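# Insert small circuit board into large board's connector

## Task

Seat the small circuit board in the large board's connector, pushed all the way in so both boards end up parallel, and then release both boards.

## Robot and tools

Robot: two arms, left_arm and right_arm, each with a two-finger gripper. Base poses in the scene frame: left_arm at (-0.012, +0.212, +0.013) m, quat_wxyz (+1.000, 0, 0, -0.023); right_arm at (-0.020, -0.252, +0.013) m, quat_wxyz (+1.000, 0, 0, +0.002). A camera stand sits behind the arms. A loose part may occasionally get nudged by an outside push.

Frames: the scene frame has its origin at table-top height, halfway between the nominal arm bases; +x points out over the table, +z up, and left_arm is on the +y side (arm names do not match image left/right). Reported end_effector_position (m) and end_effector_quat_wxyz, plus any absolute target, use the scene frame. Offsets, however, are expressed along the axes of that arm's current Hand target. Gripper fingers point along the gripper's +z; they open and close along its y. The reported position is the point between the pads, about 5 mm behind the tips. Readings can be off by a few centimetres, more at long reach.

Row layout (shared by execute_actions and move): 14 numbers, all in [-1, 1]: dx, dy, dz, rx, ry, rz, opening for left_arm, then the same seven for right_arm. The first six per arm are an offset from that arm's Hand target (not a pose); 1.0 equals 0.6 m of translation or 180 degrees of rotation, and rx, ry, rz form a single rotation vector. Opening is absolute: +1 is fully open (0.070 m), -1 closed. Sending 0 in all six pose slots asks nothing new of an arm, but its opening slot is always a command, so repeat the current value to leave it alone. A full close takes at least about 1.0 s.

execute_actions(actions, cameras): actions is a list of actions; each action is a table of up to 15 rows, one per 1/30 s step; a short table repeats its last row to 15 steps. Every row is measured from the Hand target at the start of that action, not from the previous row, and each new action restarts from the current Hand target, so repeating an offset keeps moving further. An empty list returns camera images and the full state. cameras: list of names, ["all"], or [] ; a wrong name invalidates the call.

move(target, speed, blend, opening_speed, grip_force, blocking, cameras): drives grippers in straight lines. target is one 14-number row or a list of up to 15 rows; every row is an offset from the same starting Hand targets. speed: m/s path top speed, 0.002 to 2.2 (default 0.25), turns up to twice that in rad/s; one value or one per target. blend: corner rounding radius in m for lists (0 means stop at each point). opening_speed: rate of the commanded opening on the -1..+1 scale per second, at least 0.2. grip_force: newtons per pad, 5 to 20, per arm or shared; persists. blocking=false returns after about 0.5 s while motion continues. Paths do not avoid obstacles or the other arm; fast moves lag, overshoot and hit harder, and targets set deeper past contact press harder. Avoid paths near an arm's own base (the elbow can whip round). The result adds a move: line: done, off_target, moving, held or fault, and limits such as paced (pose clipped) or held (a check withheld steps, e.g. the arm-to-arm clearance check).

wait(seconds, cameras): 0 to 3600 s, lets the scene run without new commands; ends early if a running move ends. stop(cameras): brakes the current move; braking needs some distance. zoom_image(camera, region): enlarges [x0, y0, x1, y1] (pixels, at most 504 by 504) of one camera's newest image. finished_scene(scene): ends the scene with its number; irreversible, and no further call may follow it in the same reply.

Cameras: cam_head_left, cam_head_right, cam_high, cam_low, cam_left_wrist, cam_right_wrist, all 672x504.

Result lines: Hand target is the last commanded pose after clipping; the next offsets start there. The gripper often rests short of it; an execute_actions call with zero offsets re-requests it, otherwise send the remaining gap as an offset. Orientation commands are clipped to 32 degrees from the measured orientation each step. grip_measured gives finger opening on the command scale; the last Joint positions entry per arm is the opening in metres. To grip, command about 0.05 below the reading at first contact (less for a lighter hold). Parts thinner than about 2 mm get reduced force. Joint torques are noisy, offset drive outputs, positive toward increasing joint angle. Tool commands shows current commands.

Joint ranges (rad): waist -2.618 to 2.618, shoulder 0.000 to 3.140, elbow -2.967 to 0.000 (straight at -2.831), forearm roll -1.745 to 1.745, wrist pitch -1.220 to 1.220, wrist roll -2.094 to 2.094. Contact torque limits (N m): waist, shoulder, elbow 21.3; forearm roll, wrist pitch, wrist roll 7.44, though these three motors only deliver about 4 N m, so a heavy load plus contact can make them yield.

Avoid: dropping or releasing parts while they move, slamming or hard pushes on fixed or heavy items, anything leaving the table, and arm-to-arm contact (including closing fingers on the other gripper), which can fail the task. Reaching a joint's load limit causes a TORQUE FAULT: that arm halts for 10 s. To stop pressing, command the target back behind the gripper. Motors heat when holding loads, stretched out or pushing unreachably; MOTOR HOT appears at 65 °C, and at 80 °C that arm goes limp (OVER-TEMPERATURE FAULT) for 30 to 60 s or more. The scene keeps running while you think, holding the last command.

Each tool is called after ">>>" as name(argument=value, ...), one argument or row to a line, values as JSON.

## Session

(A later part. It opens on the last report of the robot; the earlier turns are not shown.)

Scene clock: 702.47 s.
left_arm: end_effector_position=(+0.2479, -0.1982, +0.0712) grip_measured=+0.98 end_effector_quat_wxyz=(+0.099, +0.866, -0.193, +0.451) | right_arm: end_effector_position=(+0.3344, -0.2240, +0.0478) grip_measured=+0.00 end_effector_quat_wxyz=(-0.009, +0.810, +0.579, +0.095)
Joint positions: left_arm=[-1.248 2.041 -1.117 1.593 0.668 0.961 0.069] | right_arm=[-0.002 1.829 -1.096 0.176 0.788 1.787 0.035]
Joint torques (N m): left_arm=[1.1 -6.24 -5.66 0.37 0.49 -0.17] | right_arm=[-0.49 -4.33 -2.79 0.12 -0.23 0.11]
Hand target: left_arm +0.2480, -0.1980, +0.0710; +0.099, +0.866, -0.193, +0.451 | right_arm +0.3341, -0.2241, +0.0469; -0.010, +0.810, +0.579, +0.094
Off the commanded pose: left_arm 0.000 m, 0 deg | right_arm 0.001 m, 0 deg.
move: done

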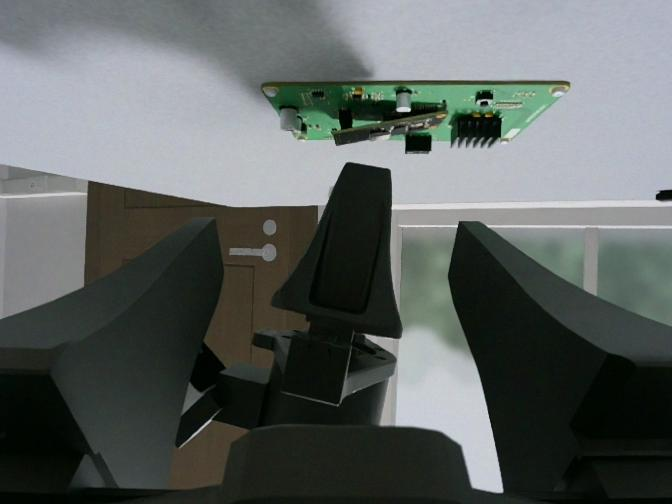

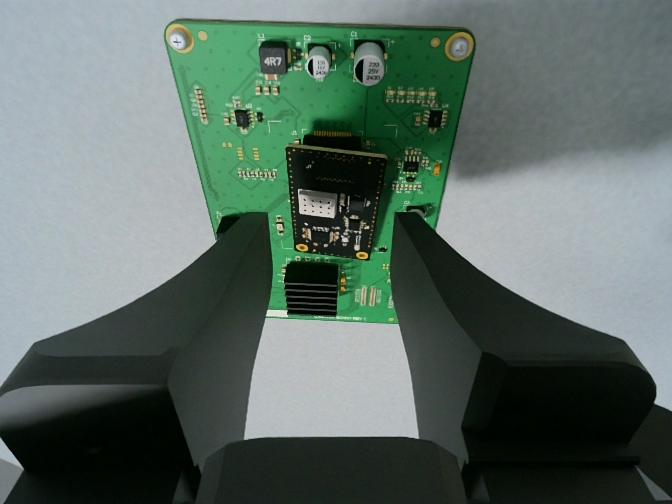

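>>> zoom_image(
  camera="cam_left_wrist",
  region=[320, 90, 400, 150],
)

>>> zoom_image(
  camera="cam_left_wrist",
  region=[390, 90, 470, 150],
)

Scaled by 6.300 from the camera's image (finer frame: 960x720).

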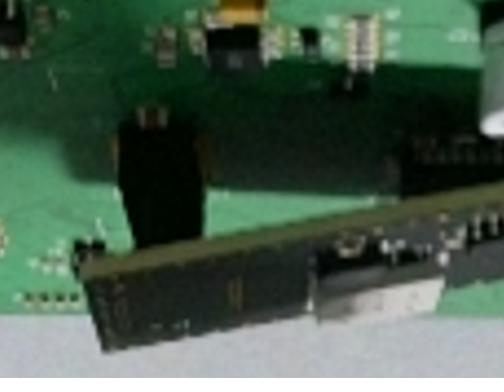

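Scaled by 6.300 from the camera's image (finer frame: 960x720).

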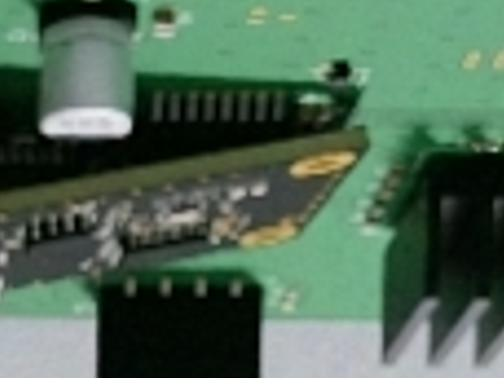

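>>> move(
  target=[0,0,0,0,0,0,1, -0.0183,0.0025,0.009,0,-0.0524,0,-1],
  speed=0.1,
  cameras=["cam_left_wrist","cam_right_wrist"],
)

>>> zoom_image(
  camera="cam_left_wrist",
  region=[290, 80, 460, 180],
)

>>> zoom_image(
  camera="cam_right_wrist",
  region=[240, 130, 440, 280],
)

Scene clock: 721.50 s.
left_arm: end_effector_position=(+0.2479, -0.1982, +0.0712) grip_measured=+0.98 end_effector_quat_wxyz=(+0.099, +0.866, -0.193, +0.451) | right_arm: end_effector_position=(+0.3327, -0.2342, +0.0398) grip_measured=-1.00 end_effector_quat_wxyz=(+0.038, +0.815, +0.578, +0.027)
Joint positions: left_arm=[-1.248 2.041 -1.117 1.593 0.668 0.961 0.069] | right_arm=[0.071 1.873 -1.141 -0.051 0.842 2.016 0]
Joint torques (N m): left_arm=[1.08 -6.21 -5.68 0.36 0.51 -0.17] | right_arm=[-0.06 -4.94 -3.47 0.04 -0.21 -0.2]
Hand target: left_arm +0.2480, -0.1980, +0.0710; +0.099, +0.866, -0.193, +0.451 | right_arm +0.3328, -0.2342, +0.0399; +0.038, +0.815, +0.578, +0.027
Off the commanded pose: left_arm 0.000 m, 0 deg | right_arm 0.000 m, 0 deg.
move: done

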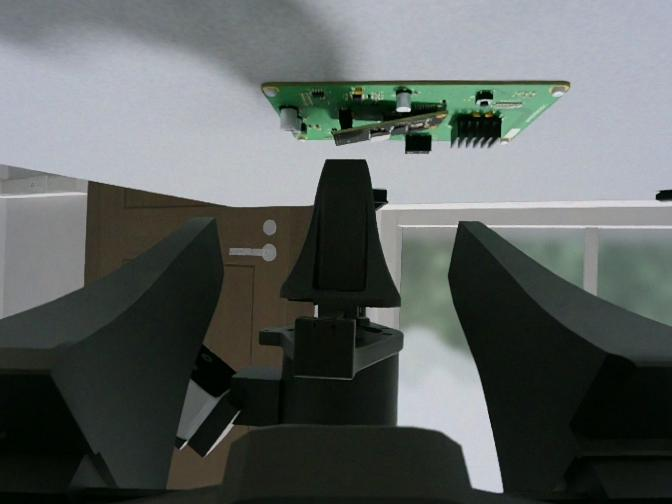

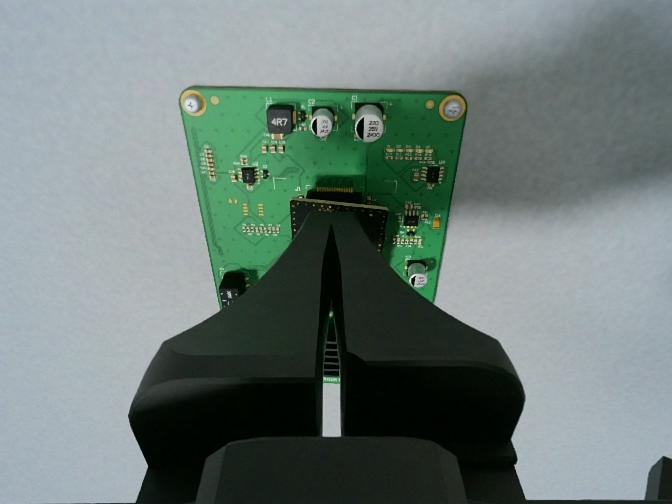

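Scaled by 2.965 from the camera's image (finer frame: 960x720).

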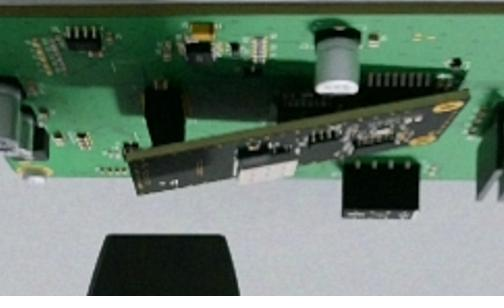

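Scaled by 2.520 from the camera's image (finer frame: 960x720).

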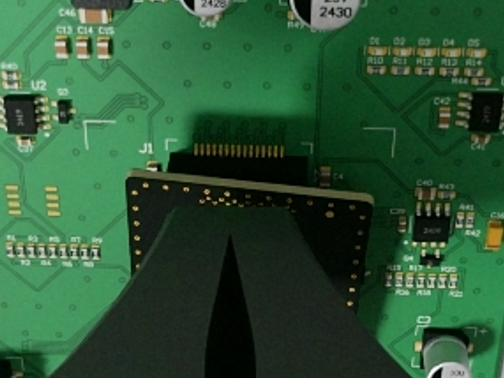

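>>> move(
  target=[
    [0,0,0,0,0,0,1, 0,-0.0042,0.018,0,0,0,-1],
    [0,0,0,0,0,0,1, 0,-0.0042,0.0243,0,0,0,-1],
  ],
  speed=[0.06,0.015],
  cameras=["cam_left_wrist"],
)

>>> zoom_image(
  camera="cam_left_wrist",
  region=[290, 80, 460, 180],
)

Scene clock: 739.40 s.
left_arm: end_effector_position=(+0.2479, -0.1982, +0.0712) grip_measured=+0.98 end_effector_quat_wxyz=(+0.099, +0.866, -0.193, +0.451) | right_arm: end_effector_position=(+0.3334, -0.2338, +0.0280) grip_measured=-1.00 end_effector_quat_wxyz=(+0.040, +0.814, +0.578, +0.030)
Joint positions: left_arm=[-1.248 2.041 -1.117 1.593 0.668 0.961 0.069] | right_arm=[0.072 1.893 -1.115 -0.054 0.788 2.02 0]
Joint torques (N m): left_arm=[1.07 -6.2 -5.66 0.35 0.51 -0.17] | right_arm=[0.5 1.5 0.47 0.05 -0.39 0.18]
Hand target: left_arm +0.2480, -0.1980, +0.0710; +0.099, +0.866, -0.193, +0.451 | right_arm +0.3317, -0.2338, +0.0252; +0.038, +0.815, +0.578, +0.027
Off the commanded pose: left_arm 0.000 m, 0 deg | right_arm 0.003 m, 0 deg.
move: done

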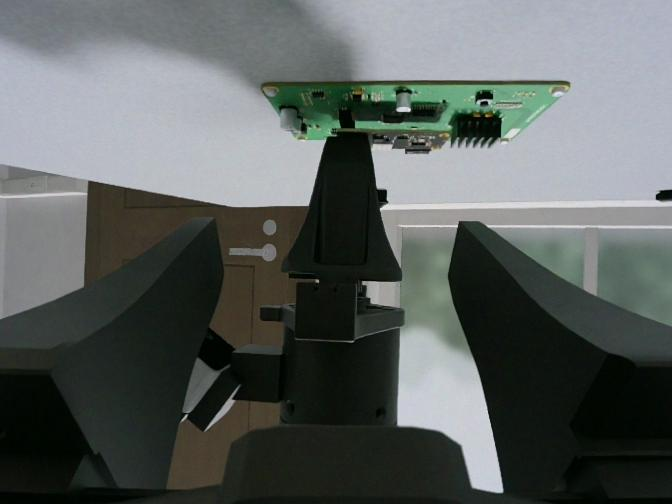

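Scaled by 2.965 from the camera's image (finer frame: 960x720).

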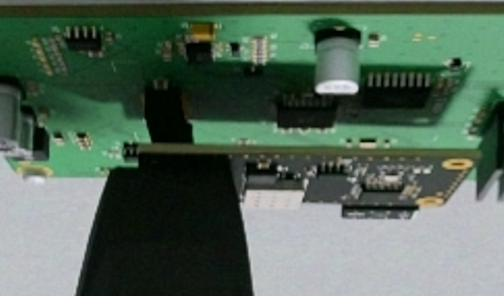

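>>> zoom_image(
  camera="cam_left_wrist",
  region=[310, 90, 390, 150],
)

>>> execute_actions(
  actions=[],
  cameras=["cam_right_wrist"],
)

>>> zoom_image(
  camera="cam_right_wrist",
  region=[240, 130, 440, 280],
)

Scaled by 6.300 from the camera's image (finer frame: 960x720).

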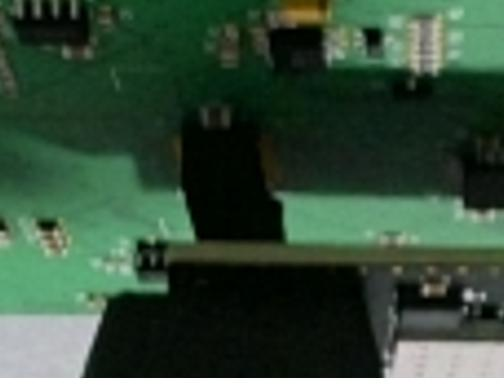

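Scene clock: 742.70 s.
left_arm: end_effector_position=(+0.2479, -0.1982, +0.0712) grip_measured=+0.98 end_effector_quat_wxyz=(+0.099, +0.866, -0.193, +0.451) | right_arm: end_effector_position=(+0.3325, -0.2339, +0.0271) grip_measured=-1.00 end_effector_quat_wxyz=(+0.040, +0.815, +0.578, +0.029)
Joint positions: left_arm=[-1.248 2.041 -1.117 1.593 0.668 0.961 0.069] | right_arm=[0.072 1.894 -1.113 -0.054 0.787 2.02 0]
Joint torques (N m): left_arm=[1.09 -6.19 -5.67 0.35 0.5 -0.16] | right_arm=[0.65 4.14 5.2 0.21 0.7 0.15]
Motor temperatures (°C): left_arm=[24 27 24 27 28 27] | right_arm=[23 27 28 27 28 27]
Hand target: left_arm +0.2480, -0.1980, +0.0710; +0.099, +0.866, -0.193, +0.451 | right_arm +0.3317, -0.2338, +0.0252; +0.038, +0.815, +0.578, +0.027
Tool commands: left_gripper/opening=+1.0 right_gripper/opening=-1.0
Off the commanded pose: left_arm 0.000 m, 0 deg | right_arm 0.002 m, 0 deg.
Images, in order (width x height): cam_right_wrist 672x504.

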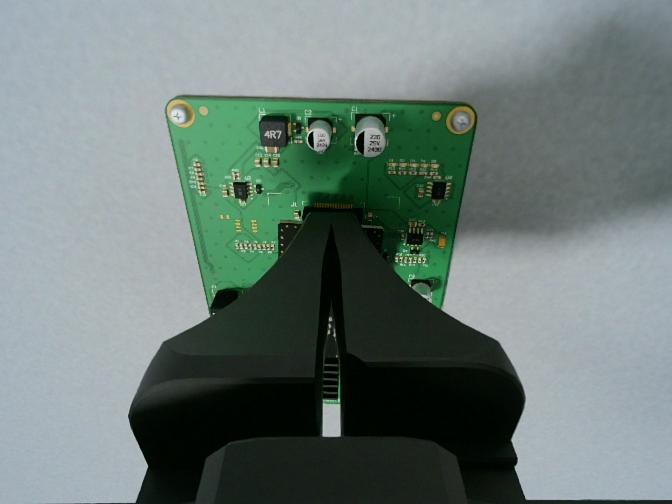

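Scaled by 2.520 from the camera's image (finer frame: 960x720).

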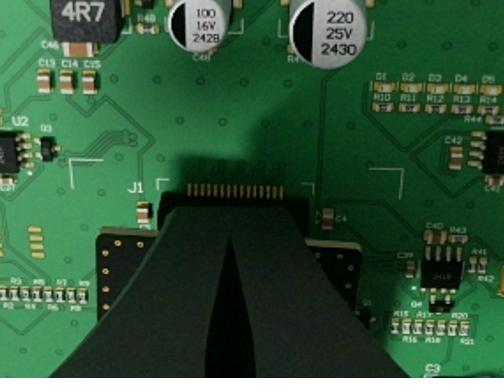

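>>> move(
  target=[0,0,0,0,0,0,1, 0,0,-0.03,0,0,0,0.15],
  speed=0.1,
  cameras=["cam_left_wrist","cam_right_wrist"],
)

>>> zoom_image(
  camera="cam_left_wrist",
  region=[290, 80, 460, 180],
)

>>> zoom_image(
  camera="cam_right_wrist",
  region=[240, 130, 440, 280],
)

Scene clock: 746.40 s.
left_arm: end_effector_position=(+0.2479, -0.1982, +0.0712) grip_measured=+0.98 end_effector_quat_wxyz=(+0.099, +0.866, -0.193, +0.451) | right_arm: end_effector_position=(+0.3296, -0.2335, +0.0425) grip_measured=+0.15 end_effector_quat_wxyz=(+0.037, +0.815, +0.578, +0.026)
Joint positions: left_arm=[-1.248 2.041 -1.117 1.593 0.668 0.961 0.069] | right_arm=[0.074 1.86 -1.134 -0.05 0.849 2.019 0.04]
Joint torques (N m): left_arm=[1.06 -6.23 -5.67 0.34 0.5 -0.16] | right_arm=[0.17 -6.35 -3.72 0.04 -0.19 -0.19]
Hand target: left_arm +0.2480, -0.1980, +0.0710; +0.099, +0.866, -0.193, +0.451 | right_arm +0.3301, -0.2333, +0.0431; +0.038, +0.815, +0.578, +0.027
Off the commanded pose: left_arm 0.000 m, 0 deg | right_arm 0.001 m, 0 deg.
move: done

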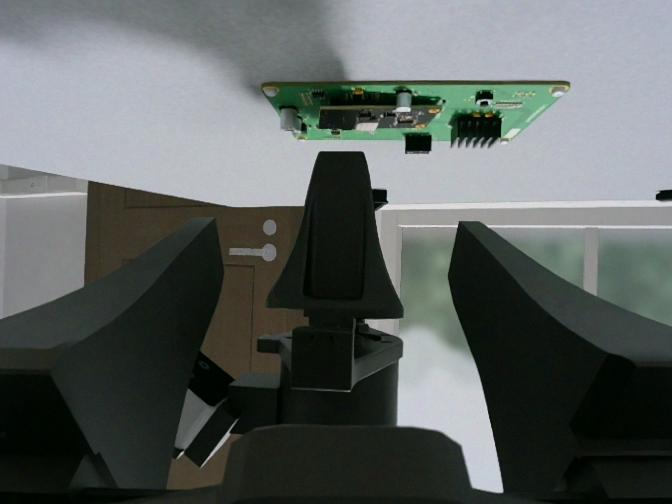

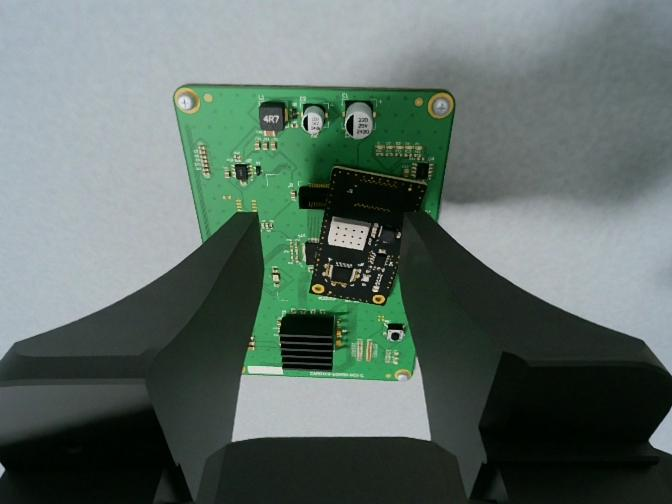

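Scaled by 2.965 from the camera's image (finer frame: 960x720).

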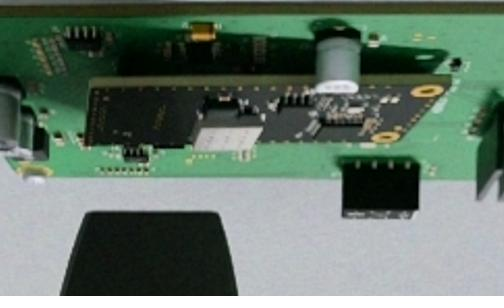

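Scaled by 2.520 from the camera's image (finer frame: 960x720).

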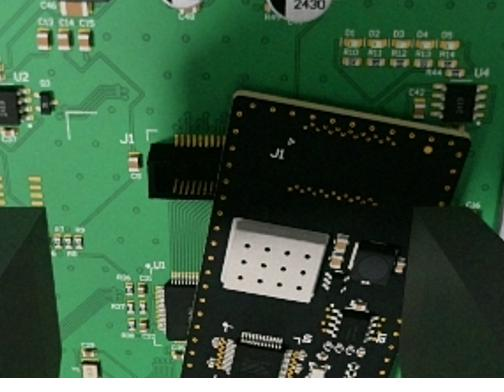

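>>> move(
  target=[
    [0,0,0,0,0,0,1, 0.0133,-0.0175,0.012,0,0,0.0167,0.15],
    [0,0,0,0,0,0,1, 0.0133,-0.0175,0.04,0,0,0.0167,0.15],
  ],
  speed=[0.1,0.03],
  cameras=["cam_left_wrist","cam_right_wrist"],
)

>>> zoom_image(
  camera="cam_right_wrist",
  region=[240, 130, 440, 330],
)

Scene clock: 770.13 s.
left_arm: end_effector_position=(+0.2479, -0.1982, +0.0712) grip_measured=+0.98 end_effector_quat_wxyz=(+0.099, +0.866, -0.193, +0.451) | right_arm: end_effector_position=(+0.3251, -0.2227, +0.0186) grip_measured=+0.15 end_effector_quat_wxyz=(+0.036, +0.829, +0.557, +0.029)
Joint positions: left_arm=[-1.248 2.041 -1.117 1.593 0.668 0.961 0.069] | right_arm=[0.105 1.896 -1.076 -0.054 0.754 2.106 0.04]
Joint torques (N m): left_arm=[1.08 -6.22 -5.66 0.33 0.5 -0.15] | right_arm=[-0.81 -3.72 -1.89 -0.05 -0.42 0.15]
Hand target: left_arm +0.2480, -0.1980, +0.0710; +0.099, +0.866, -0.193, +0.451 | right_arm +0.3250, -0.2230, +0.0182; +0.037, +0.830, +0.556, +0.028
Off the commanded pose: left_arm 0.000 m, 0 deg | right_arm 0.000 m, 0 deg.
joint sent to its limit (right arm) — joint 6 (wrist roll), upper limit. The joint targets still meet the commanded pose.
move: done

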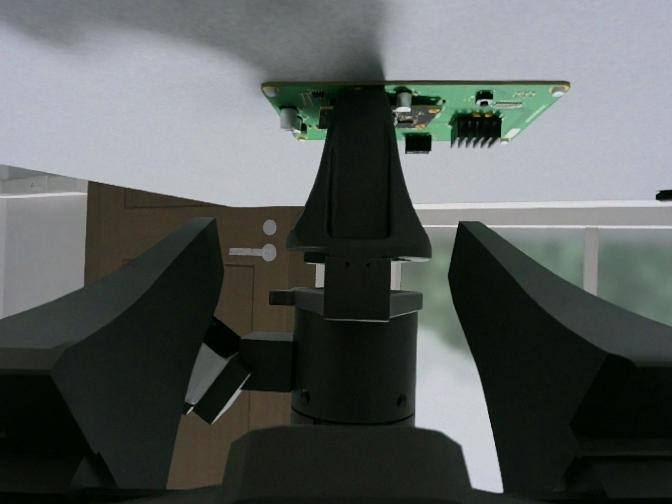

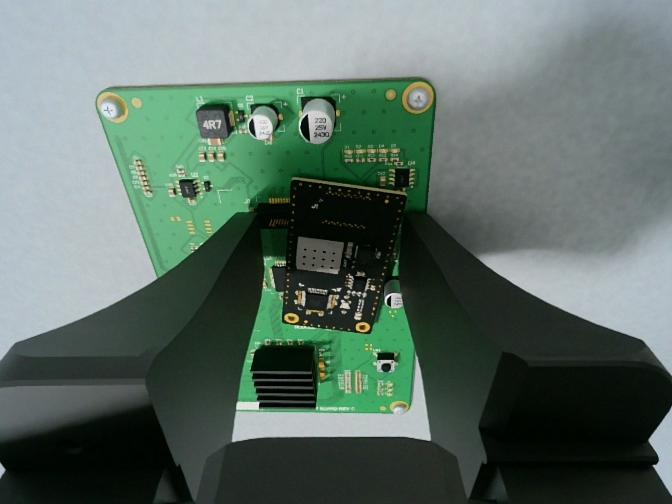

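Scaled by 2.520 from the camera's image (finer frame: 960x720).

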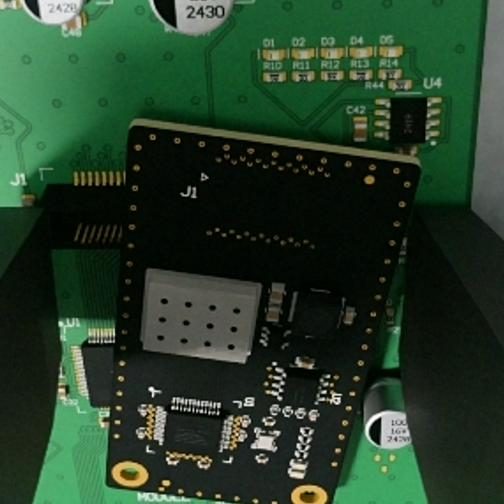

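>>> move(
  target=[
    [0,0,0,0,0,0,1, 0,0,-0.003,-0.022,0,0,0.15],
    [0,0,0,0,0,0,1, 0,0,-0.003,-0.022,0,0,-0.25],
  ],
  speed=0.05,
  opening_speed=0.4,
  cameras=["cam_left_wrist","cam_right_wrist"],
)

>>> zoom_image(
  camera="cam_right_wrist",
  region=[240, 130, 440, 330],
)

Scene clock: 797.57 s.
left_arm: end_effector_position=(+0.2479, -0.1982, +0.0712) grip_measured=+0.98 end_effector_quat_wxyz=(+0.099, +0.866, -0.193, +0.451) | right_arm: end_effector_position=(+0.3253, -0.2233, +0.0206) grip_measured=-0.25 end_effector_quat_wxyz=(+0.053, +0.824, +0.562, +0.054)
Joint positions: left_arm=[-1.248 2.041 -1.117 1.593 0.668 0.961 0.069] | right_arm=[0.107 1.858 -1.016 -0.068 0.672 2.106 0.026]
Joint torques (N m): left_arm=[1.09 -6.2 -5.63 0.32 0.5 -0.13] | right_arm=[0.05 -4.19 -2.41 0.05 -0.15 0.01]
Hand target: left_arm +0.2480, -0.1980, +0.0710; +0.099, +0.866, -0.193, +0.451 | right_arm +0.3249, -0.2230, +0.0200; +0.066, +0.828, +0.555, +0.047
Off the commanded pose: left_arm 0.000 m, 0 deg | right_arm 0.001 m, 2 deg.
joint sent to its limit (right arm) — joint 6 (wrist roll), upper limit. The joint targets still meet the commanded pose.
move: done

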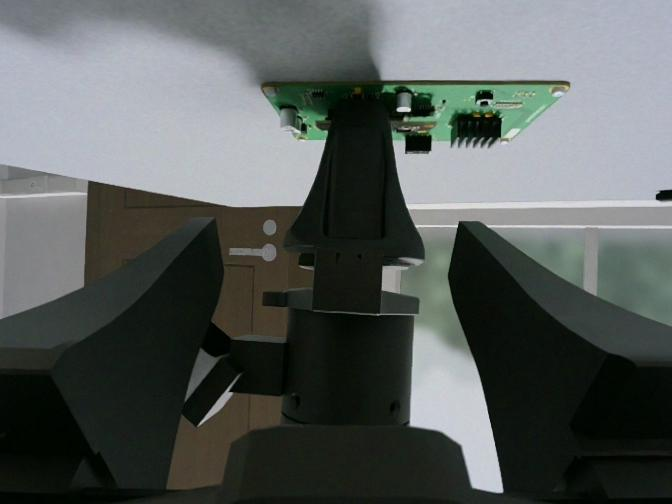

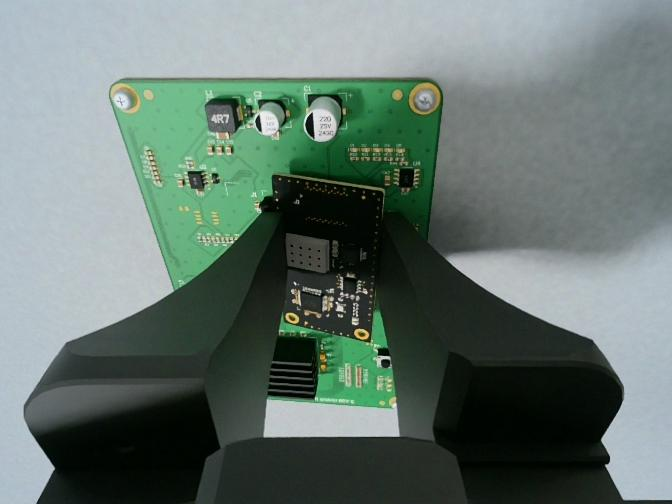

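Scaled by 2.520 from the camera's image (finer frame: 960x720).

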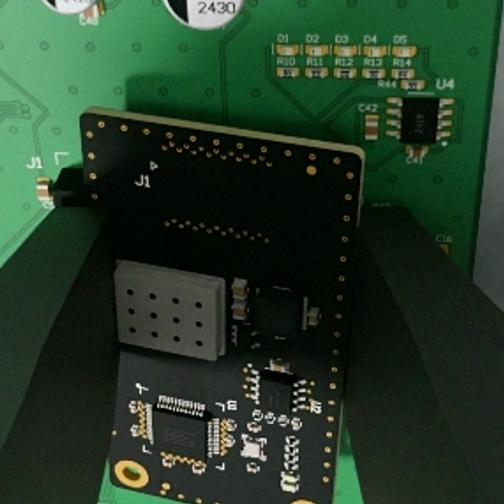

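>>> move(
  target=[
    [0,0,0,0,0,0,1, 0,0,0,0,0,0,0.15],
    [0,0,0,0,0,0,1, 0,0,-0.02,0.022,0,0,0.15],
  ],
  speed=0.06,
  opening_speed=0.6,
  cameras=["cam_left_wrist","cam_right_wrist"],
)

>>> zoom_image(
  camera="cam_right_wrist",
  region=[240, 130, 440, 330],
)

>>> zoom_image(
  camera="cam_left_wrist",
  region=[290, 80, 460, 180],
)

Scene clock: 804.57 s.
left_arm: end_effector_position=(+0.2479, -0.1982, +0.0712) grip_measured=+0.98 end_effector_quat_wxyz=(+0.099, +0.866, -0.193, +0.451) | right_arm: end_effector_position=(+0.3234, -0.2224, +0.0324) grip_measured=+0.15 end_effector_quat_wxyz=(+0.036, +0.829, +0.557, +0.029)
Joint positions: left_arm=[-1.248 2.041 -1.117 1.593 0.668 0.961 0.069] | right_arm=[0.107 1.862 -1.089 -0.052 0.8 2.106 0.04]
Joint torques (N m): left_arm=[1.06 -6.23 -5.66 0.31 0.5 -0.14] | right_arm=[0.07 -4.46 -2.72 0.03 -0.22 -0.17]
Hand target: left_arm +0.2480, -0.1980, +0.0710; +0.099, +0.866, -0.193, +0.451 | right_arm +0.3231, -0.2223, +0.0319; +0.037, +0.830, +0.556, +0.028
Off the commanded pose: left_arm 0.000 m, 0 deg | right_arm 0.001 m, 0 deg.
joint sent to its limit (right arm) — joint 6 (wrist roll), upper limit. The joint targets still meet the commanded pose.
move: done

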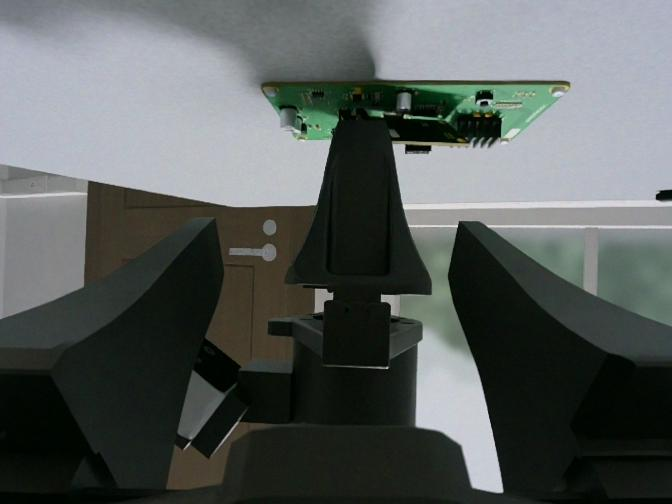

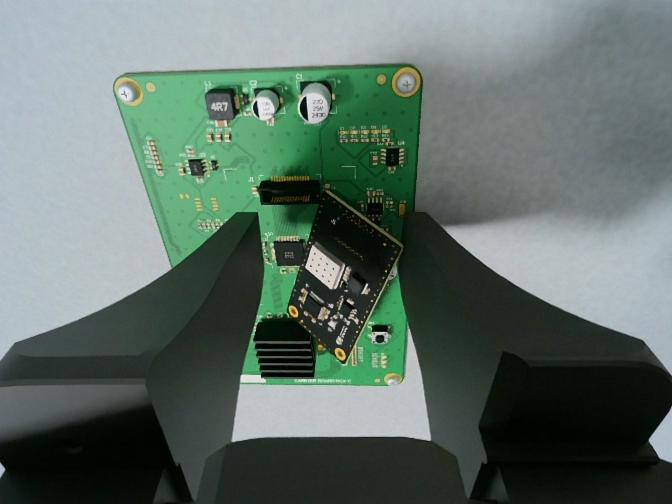

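Scaled by 2.520 from the camera's image (finer frame: 960x720).

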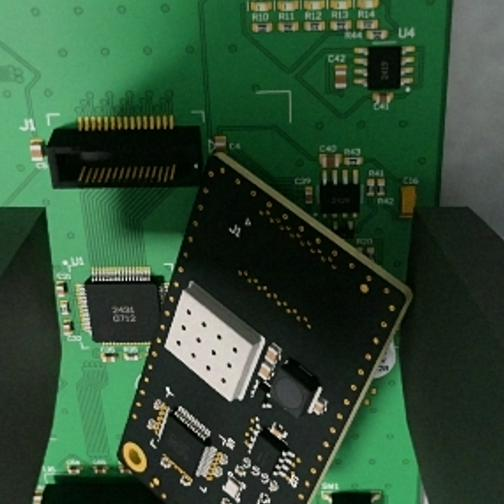

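Scaled by 2.965 from the camera's image (finer frame: 960x720).

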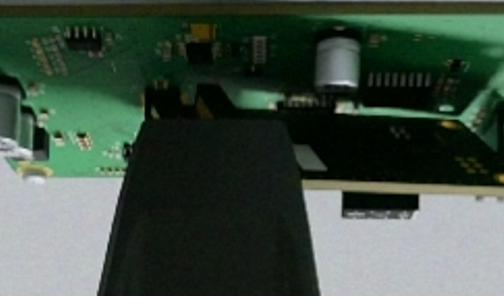

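>>> move(
  target=[
    [0,0,-0.13,0,0,0,1, 0,0,-0.05,0,0,0,0.15],
    [0,0,-0.13,0,0,0,1, 0.0183,0.0007,-0.0722,-0.0068,0.1237,-0.8803,0.15],
  ],
  speed=[0.2,0.6],
  blend=0.01,
  cameras=["cam_left_wrist","cam_right_wrist"],
)

>>> zoom_image(
  camera="cam_right_wrist",
  region=[240, 100, 440, 300],
)

Scene clock: 839.33 s.
left_arm: end_effector_position=(+0.1900, -0.1711, +0.1160) grip_measured=+0.98 end_effector_quat_wxyz=(+0.099, +0.866, -0.193, +0.451) | right_arm: end_effector_position=(+0.3238, -0.2111, +0.0750) grip_measured=+0.15 end_effector_quat_wxyz=(-0.023, -0.402, +0.912, +0.080)
Joint positions: left_arm=[-1.406 1.833 -0.994 1.394 0.785 1.075 0.069] | right_arm=[0.031 1.925 -1.369 0.142 1.209 -0.854 0.04]
Joint torques (N m): left_arm=[1.11 -5.08 -5.8 0.51 0.39 -0.24] | right_arm=[-0.26 -5.17 -3.06 0.27 0.03 0.19]
Hand target: left_arm +0.1901, -0.1711, +0.1157; +0.099, +0.866, -0.193, +0.451 | right_arm +0.3238, -0.2109, +0.0751; -0.036, -0.403, +0.911, +0.086
Off the commanded pose: left_arm 0.000 m, 0 deg | right_arm 0.000 m, 2 deg.
joint sent to its limit (right arm) — joint 5 (wrist pitch), upper limit. The joint targets still meet the commanded pose.
move: done

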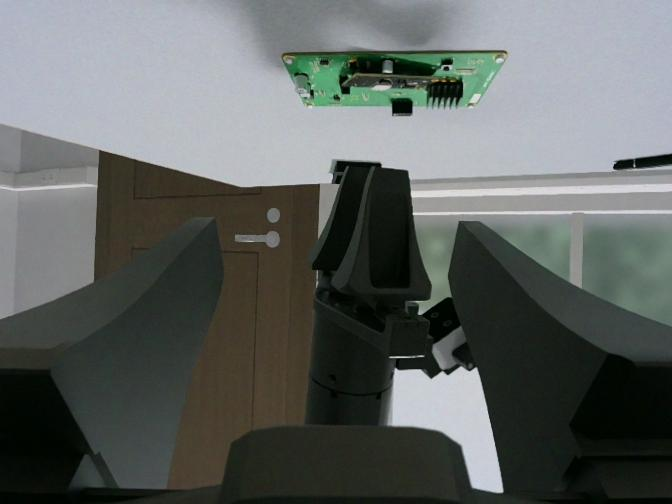

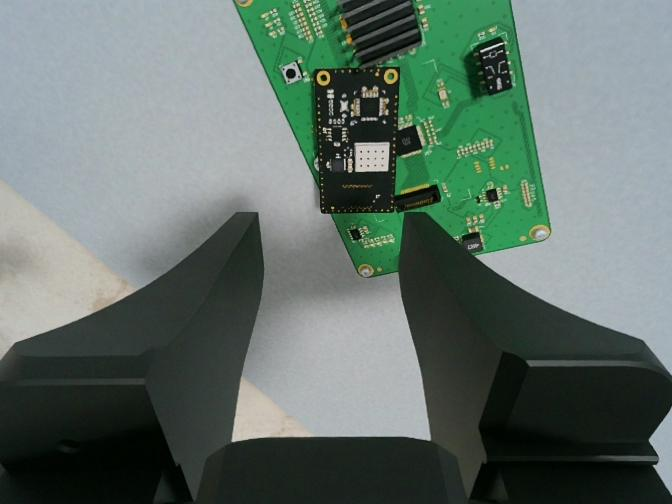

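Scaled by 2.520 from the camera's image (finer frame: 960x720).

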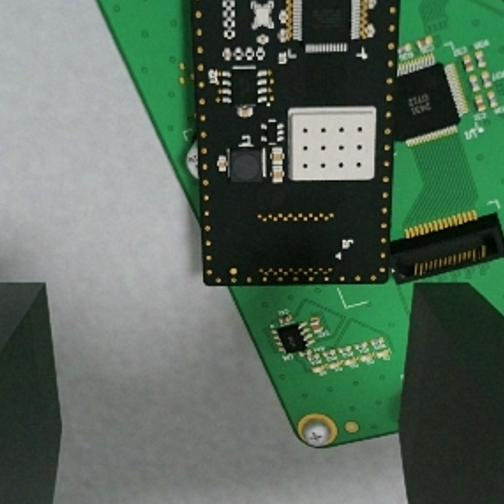

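>>> move(
  target=[0,0,0,0,0,0,1, -0.0383,-0.0163,0.05,0,0.028,0,0.15],
  speed=0.12,
  cameras=["cam_left_wrist","cam_right_wrist"],
)

>>> zoom_image(
  camera="cam_right_wrist",
  region=[240, 130, 440, 330],
)

>>> zoom_image(
  camera="cam_left_wrist",
  region=[290, 40, 460, 140],
)

Scene clock: 858.20 s.
left_arm: end_effector_position=(+0.1900, -0.1711, +0.1160) grip_measured=+0.98 end_effector_quat_wxyz=(+0.099, +0.866, -0.193, +0.451) | right_arm: end_effector_position=(+0.3422, -0.1963, +0.0428) grip_measured=+0.15 end_effector_quat_wxyz=(-0.057, -0.406, +0.910, +0.062)
Joint positions: left_arm=[-1.406 1.833 -0.994 1.394 0.785 1.075 0.069] | right_arm=[0.1 2.071 -1.473 0.088 1.209 -0.772 0.04]
Joint torques (N m): left_arm=[1.07 -5.08 -5.81 0.51 0.38 -0.22] | right_arm=[-0.52 -7.7 -3.03 0.28 0.02 -0.2]
Hand target: left_arm +0.1901, -0.1711, +0.1157; +0.099, +0.866, -0.193, +0.451 | right_arm +0.3423, -0.1966, +0.0439; -0.076, -0.406, +0.908, +0.068
Off the commanded pose: left_arm 0.000 m, 0 deg | right_arm 0.001 m, 2 deg.
joint sent to its limit (right arm) — joint 5 (wrist pitch), upper limit. The joint targets still meet the commanded pose.
move: done

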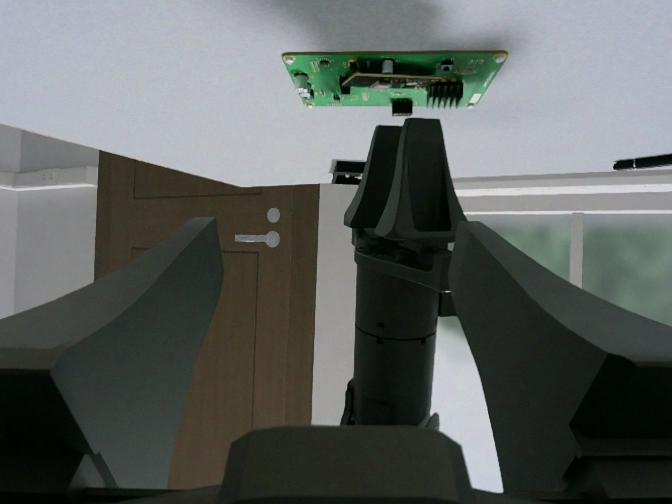

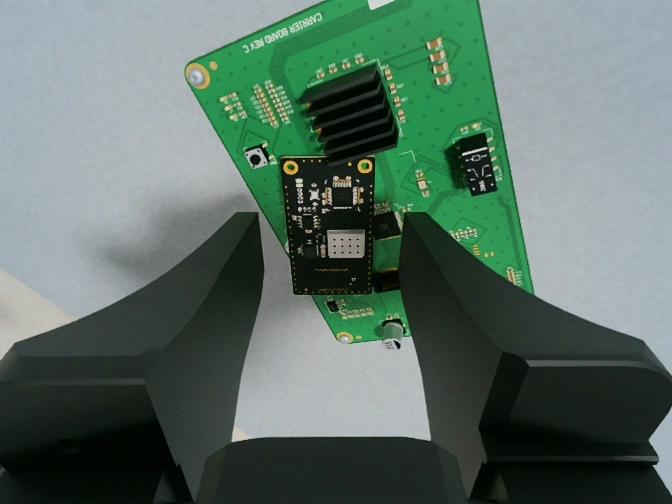

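Scaled by 2.520 from the camera's image (finer frame: 960x720).

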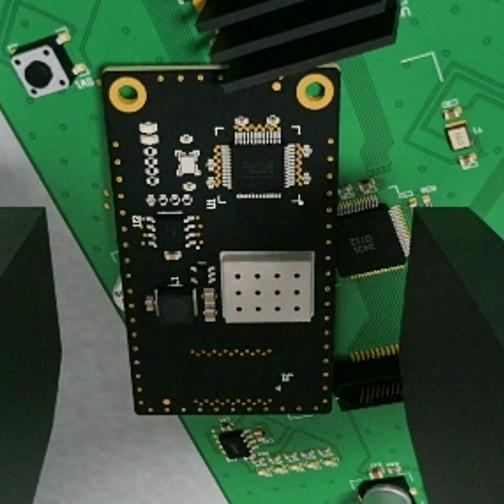

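Scaled by 2.965 from the camera's image (finer frame: 960x720).

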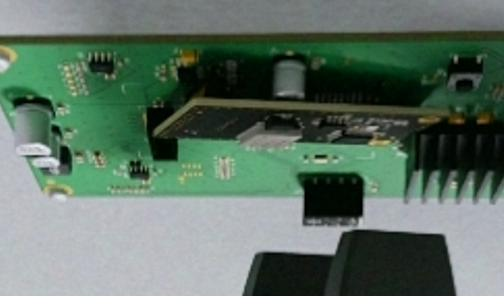

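>>> move(
  target=[0,0,0,0,0,0,1, 0,0.001,0.033,0,0,0,0],
  speed=0.06,
  cameras=["cam_left_wrist","cam_right_wrist"],
)

>>> zoom_image(
  camera="cam_right_wrist",
  region=[240, 130, 440, 330],
)

>>> zoom_image(
  camera="cam_left_wrist",
  region=[290, 40, 460, 140],
)

Scene clock: 871.57 s.
left_arm: end_effector_position=(+0.1900, -0.1711, +0.1160) grip_measured=+0.98 end_effector_quat_wxyz=(+0.099, +0.866, -0.193, +0.451) | right_arm: end_effector_position=(+0.3378, -0.1955, +0.0240) grip_measured=+0.00 end_effector_quat_wxyz=(-0.077, -0.405, +0.908, +0.068)
Joint positions: left_arm=[-1.406 1.833 -0.994 1.394 0.785 1.075 0.069] | right_arm=[0.103 2.119 -1.468 0.088 1.198 -0.772 0.035]
Joint torques (N m): left_arm=[1.06 -5.07 -5.77 0.5 0.39 -0.22] | right_arm=[0.21 -7.14 -2.59 0.18 0.03 -0.21]
Hand target: left_arm +0.1901, -0.1711, +0.1157; +0.099, +0.866, -0.193, +0.451 | right_arm +0.3380, -0.1949, +0.0246; -0.076, -0.406, +0.908, +0.068
Off the commanded pose: left_arm 0.000 m, 0 deg | right_arm 0.001 m, 0 deg.
move: done

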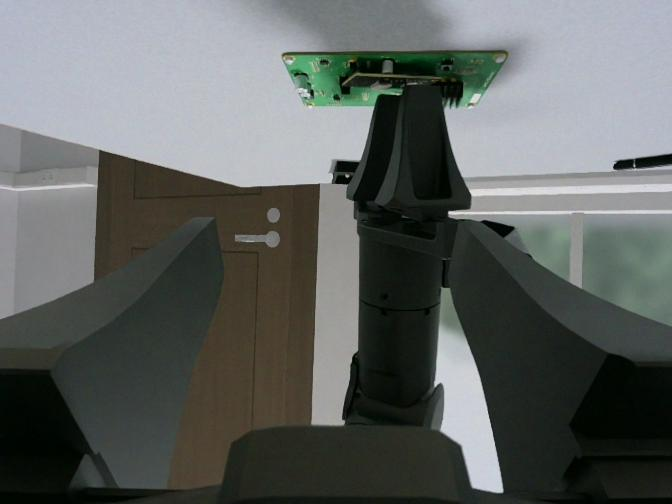

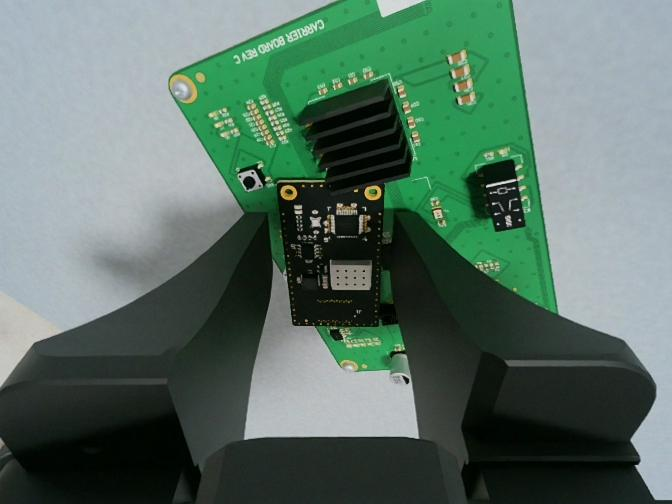

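Scaled by 2.520 from the camera's image (finer frame: 960x720).

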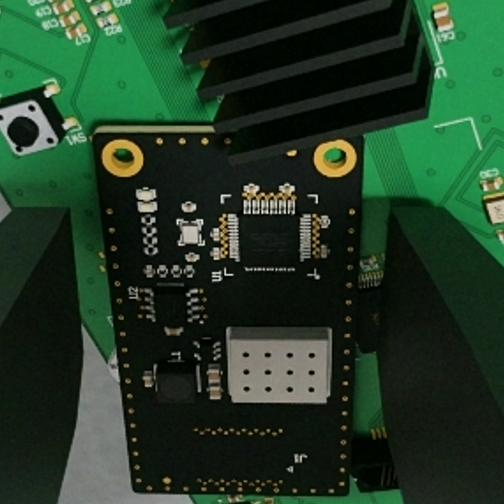

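Scaled by 2.965 from the camera's image (finer frame: 960x720).

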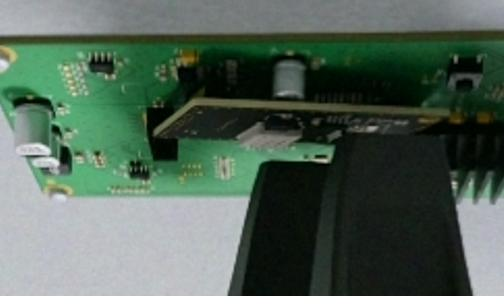

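>>> move(
  target=[0,0,0,0,0,0,1, -0.0042,0,0.0075,0,0,0,0],
  speed=0.03,
  cameras=["cam_left_wrist","cam_right_wrist"],
)

>>> zoom_image(
  camera="cam_right_wrist",
  region=[240, 130, 440, 330],
)

>>> zoom_image(
  camera="cam_left_wrist",
  region=[320, 50, 440, 130],
)

Scene clock: 881.00 s.
left_arm: end_effector_position=(+0.1900, -0.1711, +0.1160) grip_measured=+0.98 end_effector_quat_wxyz=(+0.099, +0.866, -0.193, +0.451) | right_arm: end_effector_position=(+0.3391, -0.1927, +0.0204) grip_measured=+0.00 end_effector_quat_wxyz=(-0.076, -0.407, +0.908, +0.068)
Joint positions: left_arm=[-1.406 1.833 -0.994 1.394 0.785 1.075 0.069] | right_arm=[0.109 2.128 -1.468 0.09 1.186 -0.77 0.035]
Joint torques (N m): left_arm=[1.05 -5.06 -5.81 0.51 0.39 -0.22] | right_arm=[-0.14 -5.96 -2.34 0.22 0.08 0.15]
Hand target: left_arm +0.1901, -0.1711, +0.1157; +0.099, +0.866, -0.193, +0.451 | right_arm +0.3388, -0.1928, +0.0200; -0.076, -0.406, +0.908, +0.068
Off the commanded pose: left_arm 0.000 m, 0 deg | right_arm 0.000 m, 0 deg.
move: done

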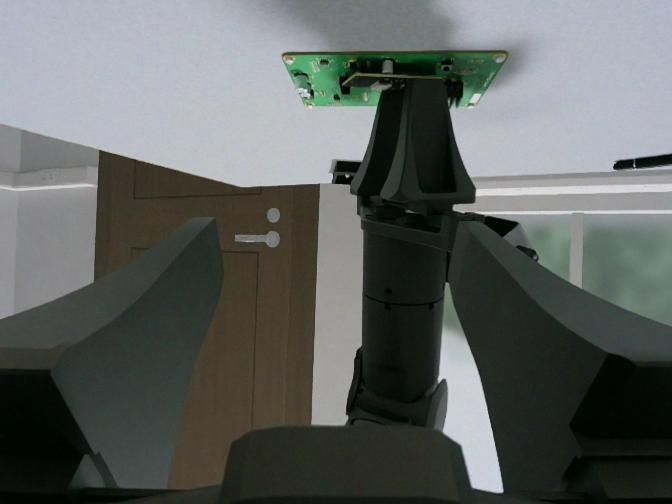

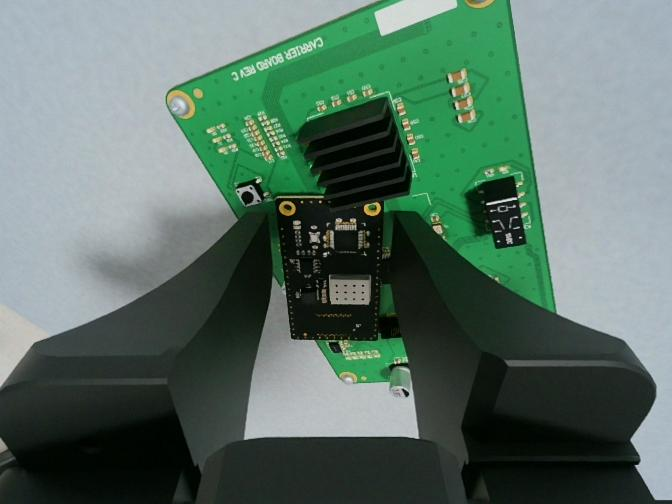

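Scaled by 2.520 from the camera's image (finer frame: 960x720).

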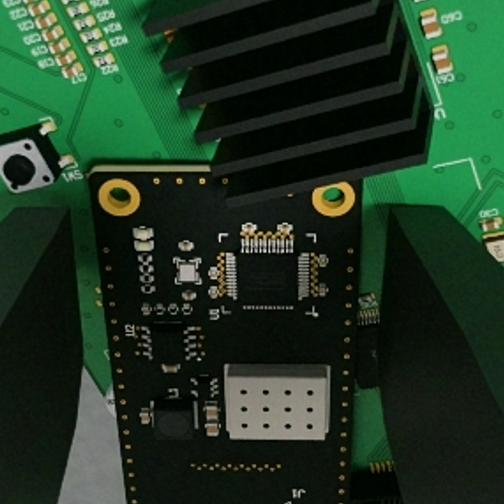

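Scaled by 4.200 from the camera's image (finer frame: 960x720).

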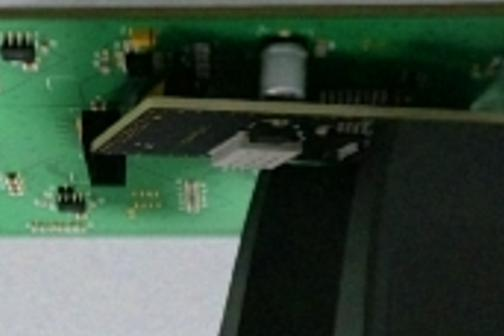

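>>> move(
  target=[
    [0,0,0,0,0,0,1, 0,0,0.003,0,0,0,0],
    [0,0,0,0,0,0,1, 0,0,0.003,0,0,0,-0.25],
  ],
  speed=0.03,
  opening_speed=0.4,
  cameras=["cam_left_wrist","cam_right_wrist"],
)

>>> zoom_image(
  camera="cam_right_wrist",
  region=[240, 130, 440, 330],
)

>>> zoom_image(
  camera="cam_left_wrist",
  region=[320, 50, 440, 130],
)

Scene clock: 886.33 s.
left_arm: end_effector_position=(+0.1900, -0.1711, +0.1160) grip_measured=+0.98 end_effector_quat_wxyz=(+0.099, +0.866, -0.193, +0.451) | right_arm: end_effector_position=(+0.3380, -0.1920, +0.0186) grip_measured=-0.25 end_effector_quat_wxyz=(-0.077, -0.406, +0.908, +0.070)
Joint positions: left_arm=[-1.406 1.833 -0.994 1.394 0.785 1.075 0.069] | right_arm=[0.11 2.131 -1.464 0.094 1.183 -0.77 0.026]
Joint torques (N m): left_arm=[1.06 -5.09 -5.81 0.48 0.39 -0.21] | right_arm=[1.48 -0.69 1.26 0.5 -0.02 -0.16]
Hand target: left_arm +0.1901, -0.1711, +0.1157; +0.099, +0.866, -0.193, +0.451 | right_arm +0.3385, -0.1927, +0.0182; -0.076, -0.406, +0.908, +0.068
Off the commanded pose: left_arm 0.000 m, 0 deg | right_arm 0.001 m, 0 deg.
move: done

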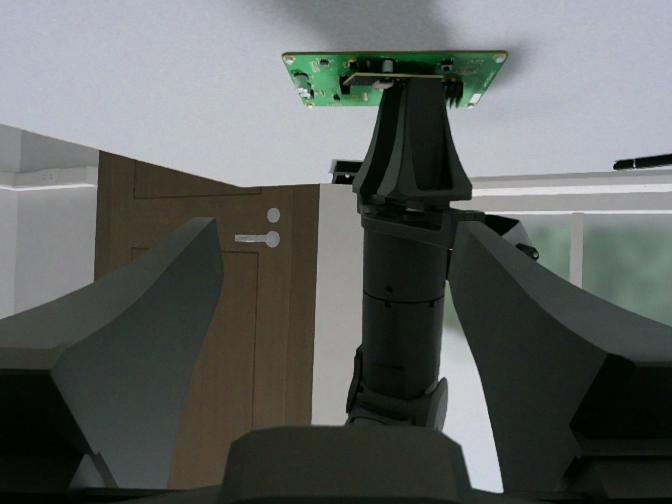

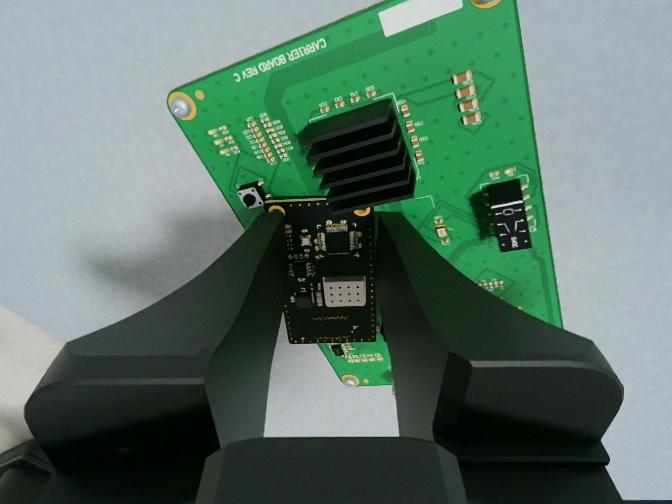

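Scaled by 2.520 from the camera's image (finer frame: 960x720).

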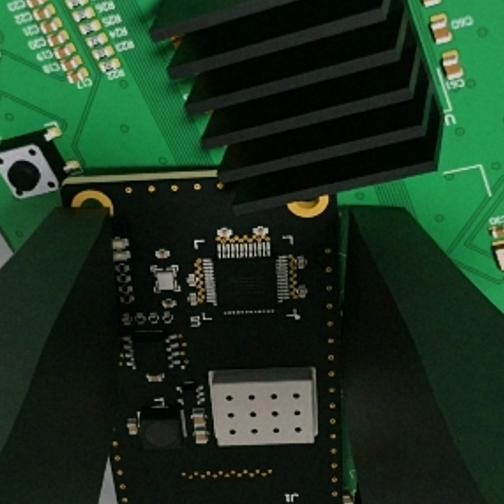

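Scaled by 4.200 from the camera's image (finer frame: 960x720).

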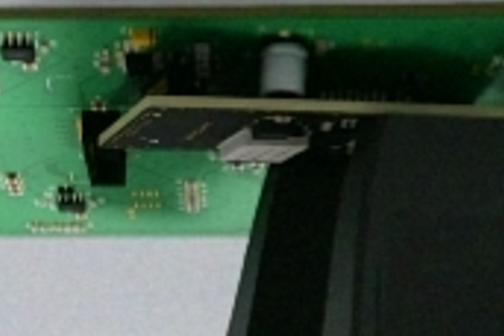

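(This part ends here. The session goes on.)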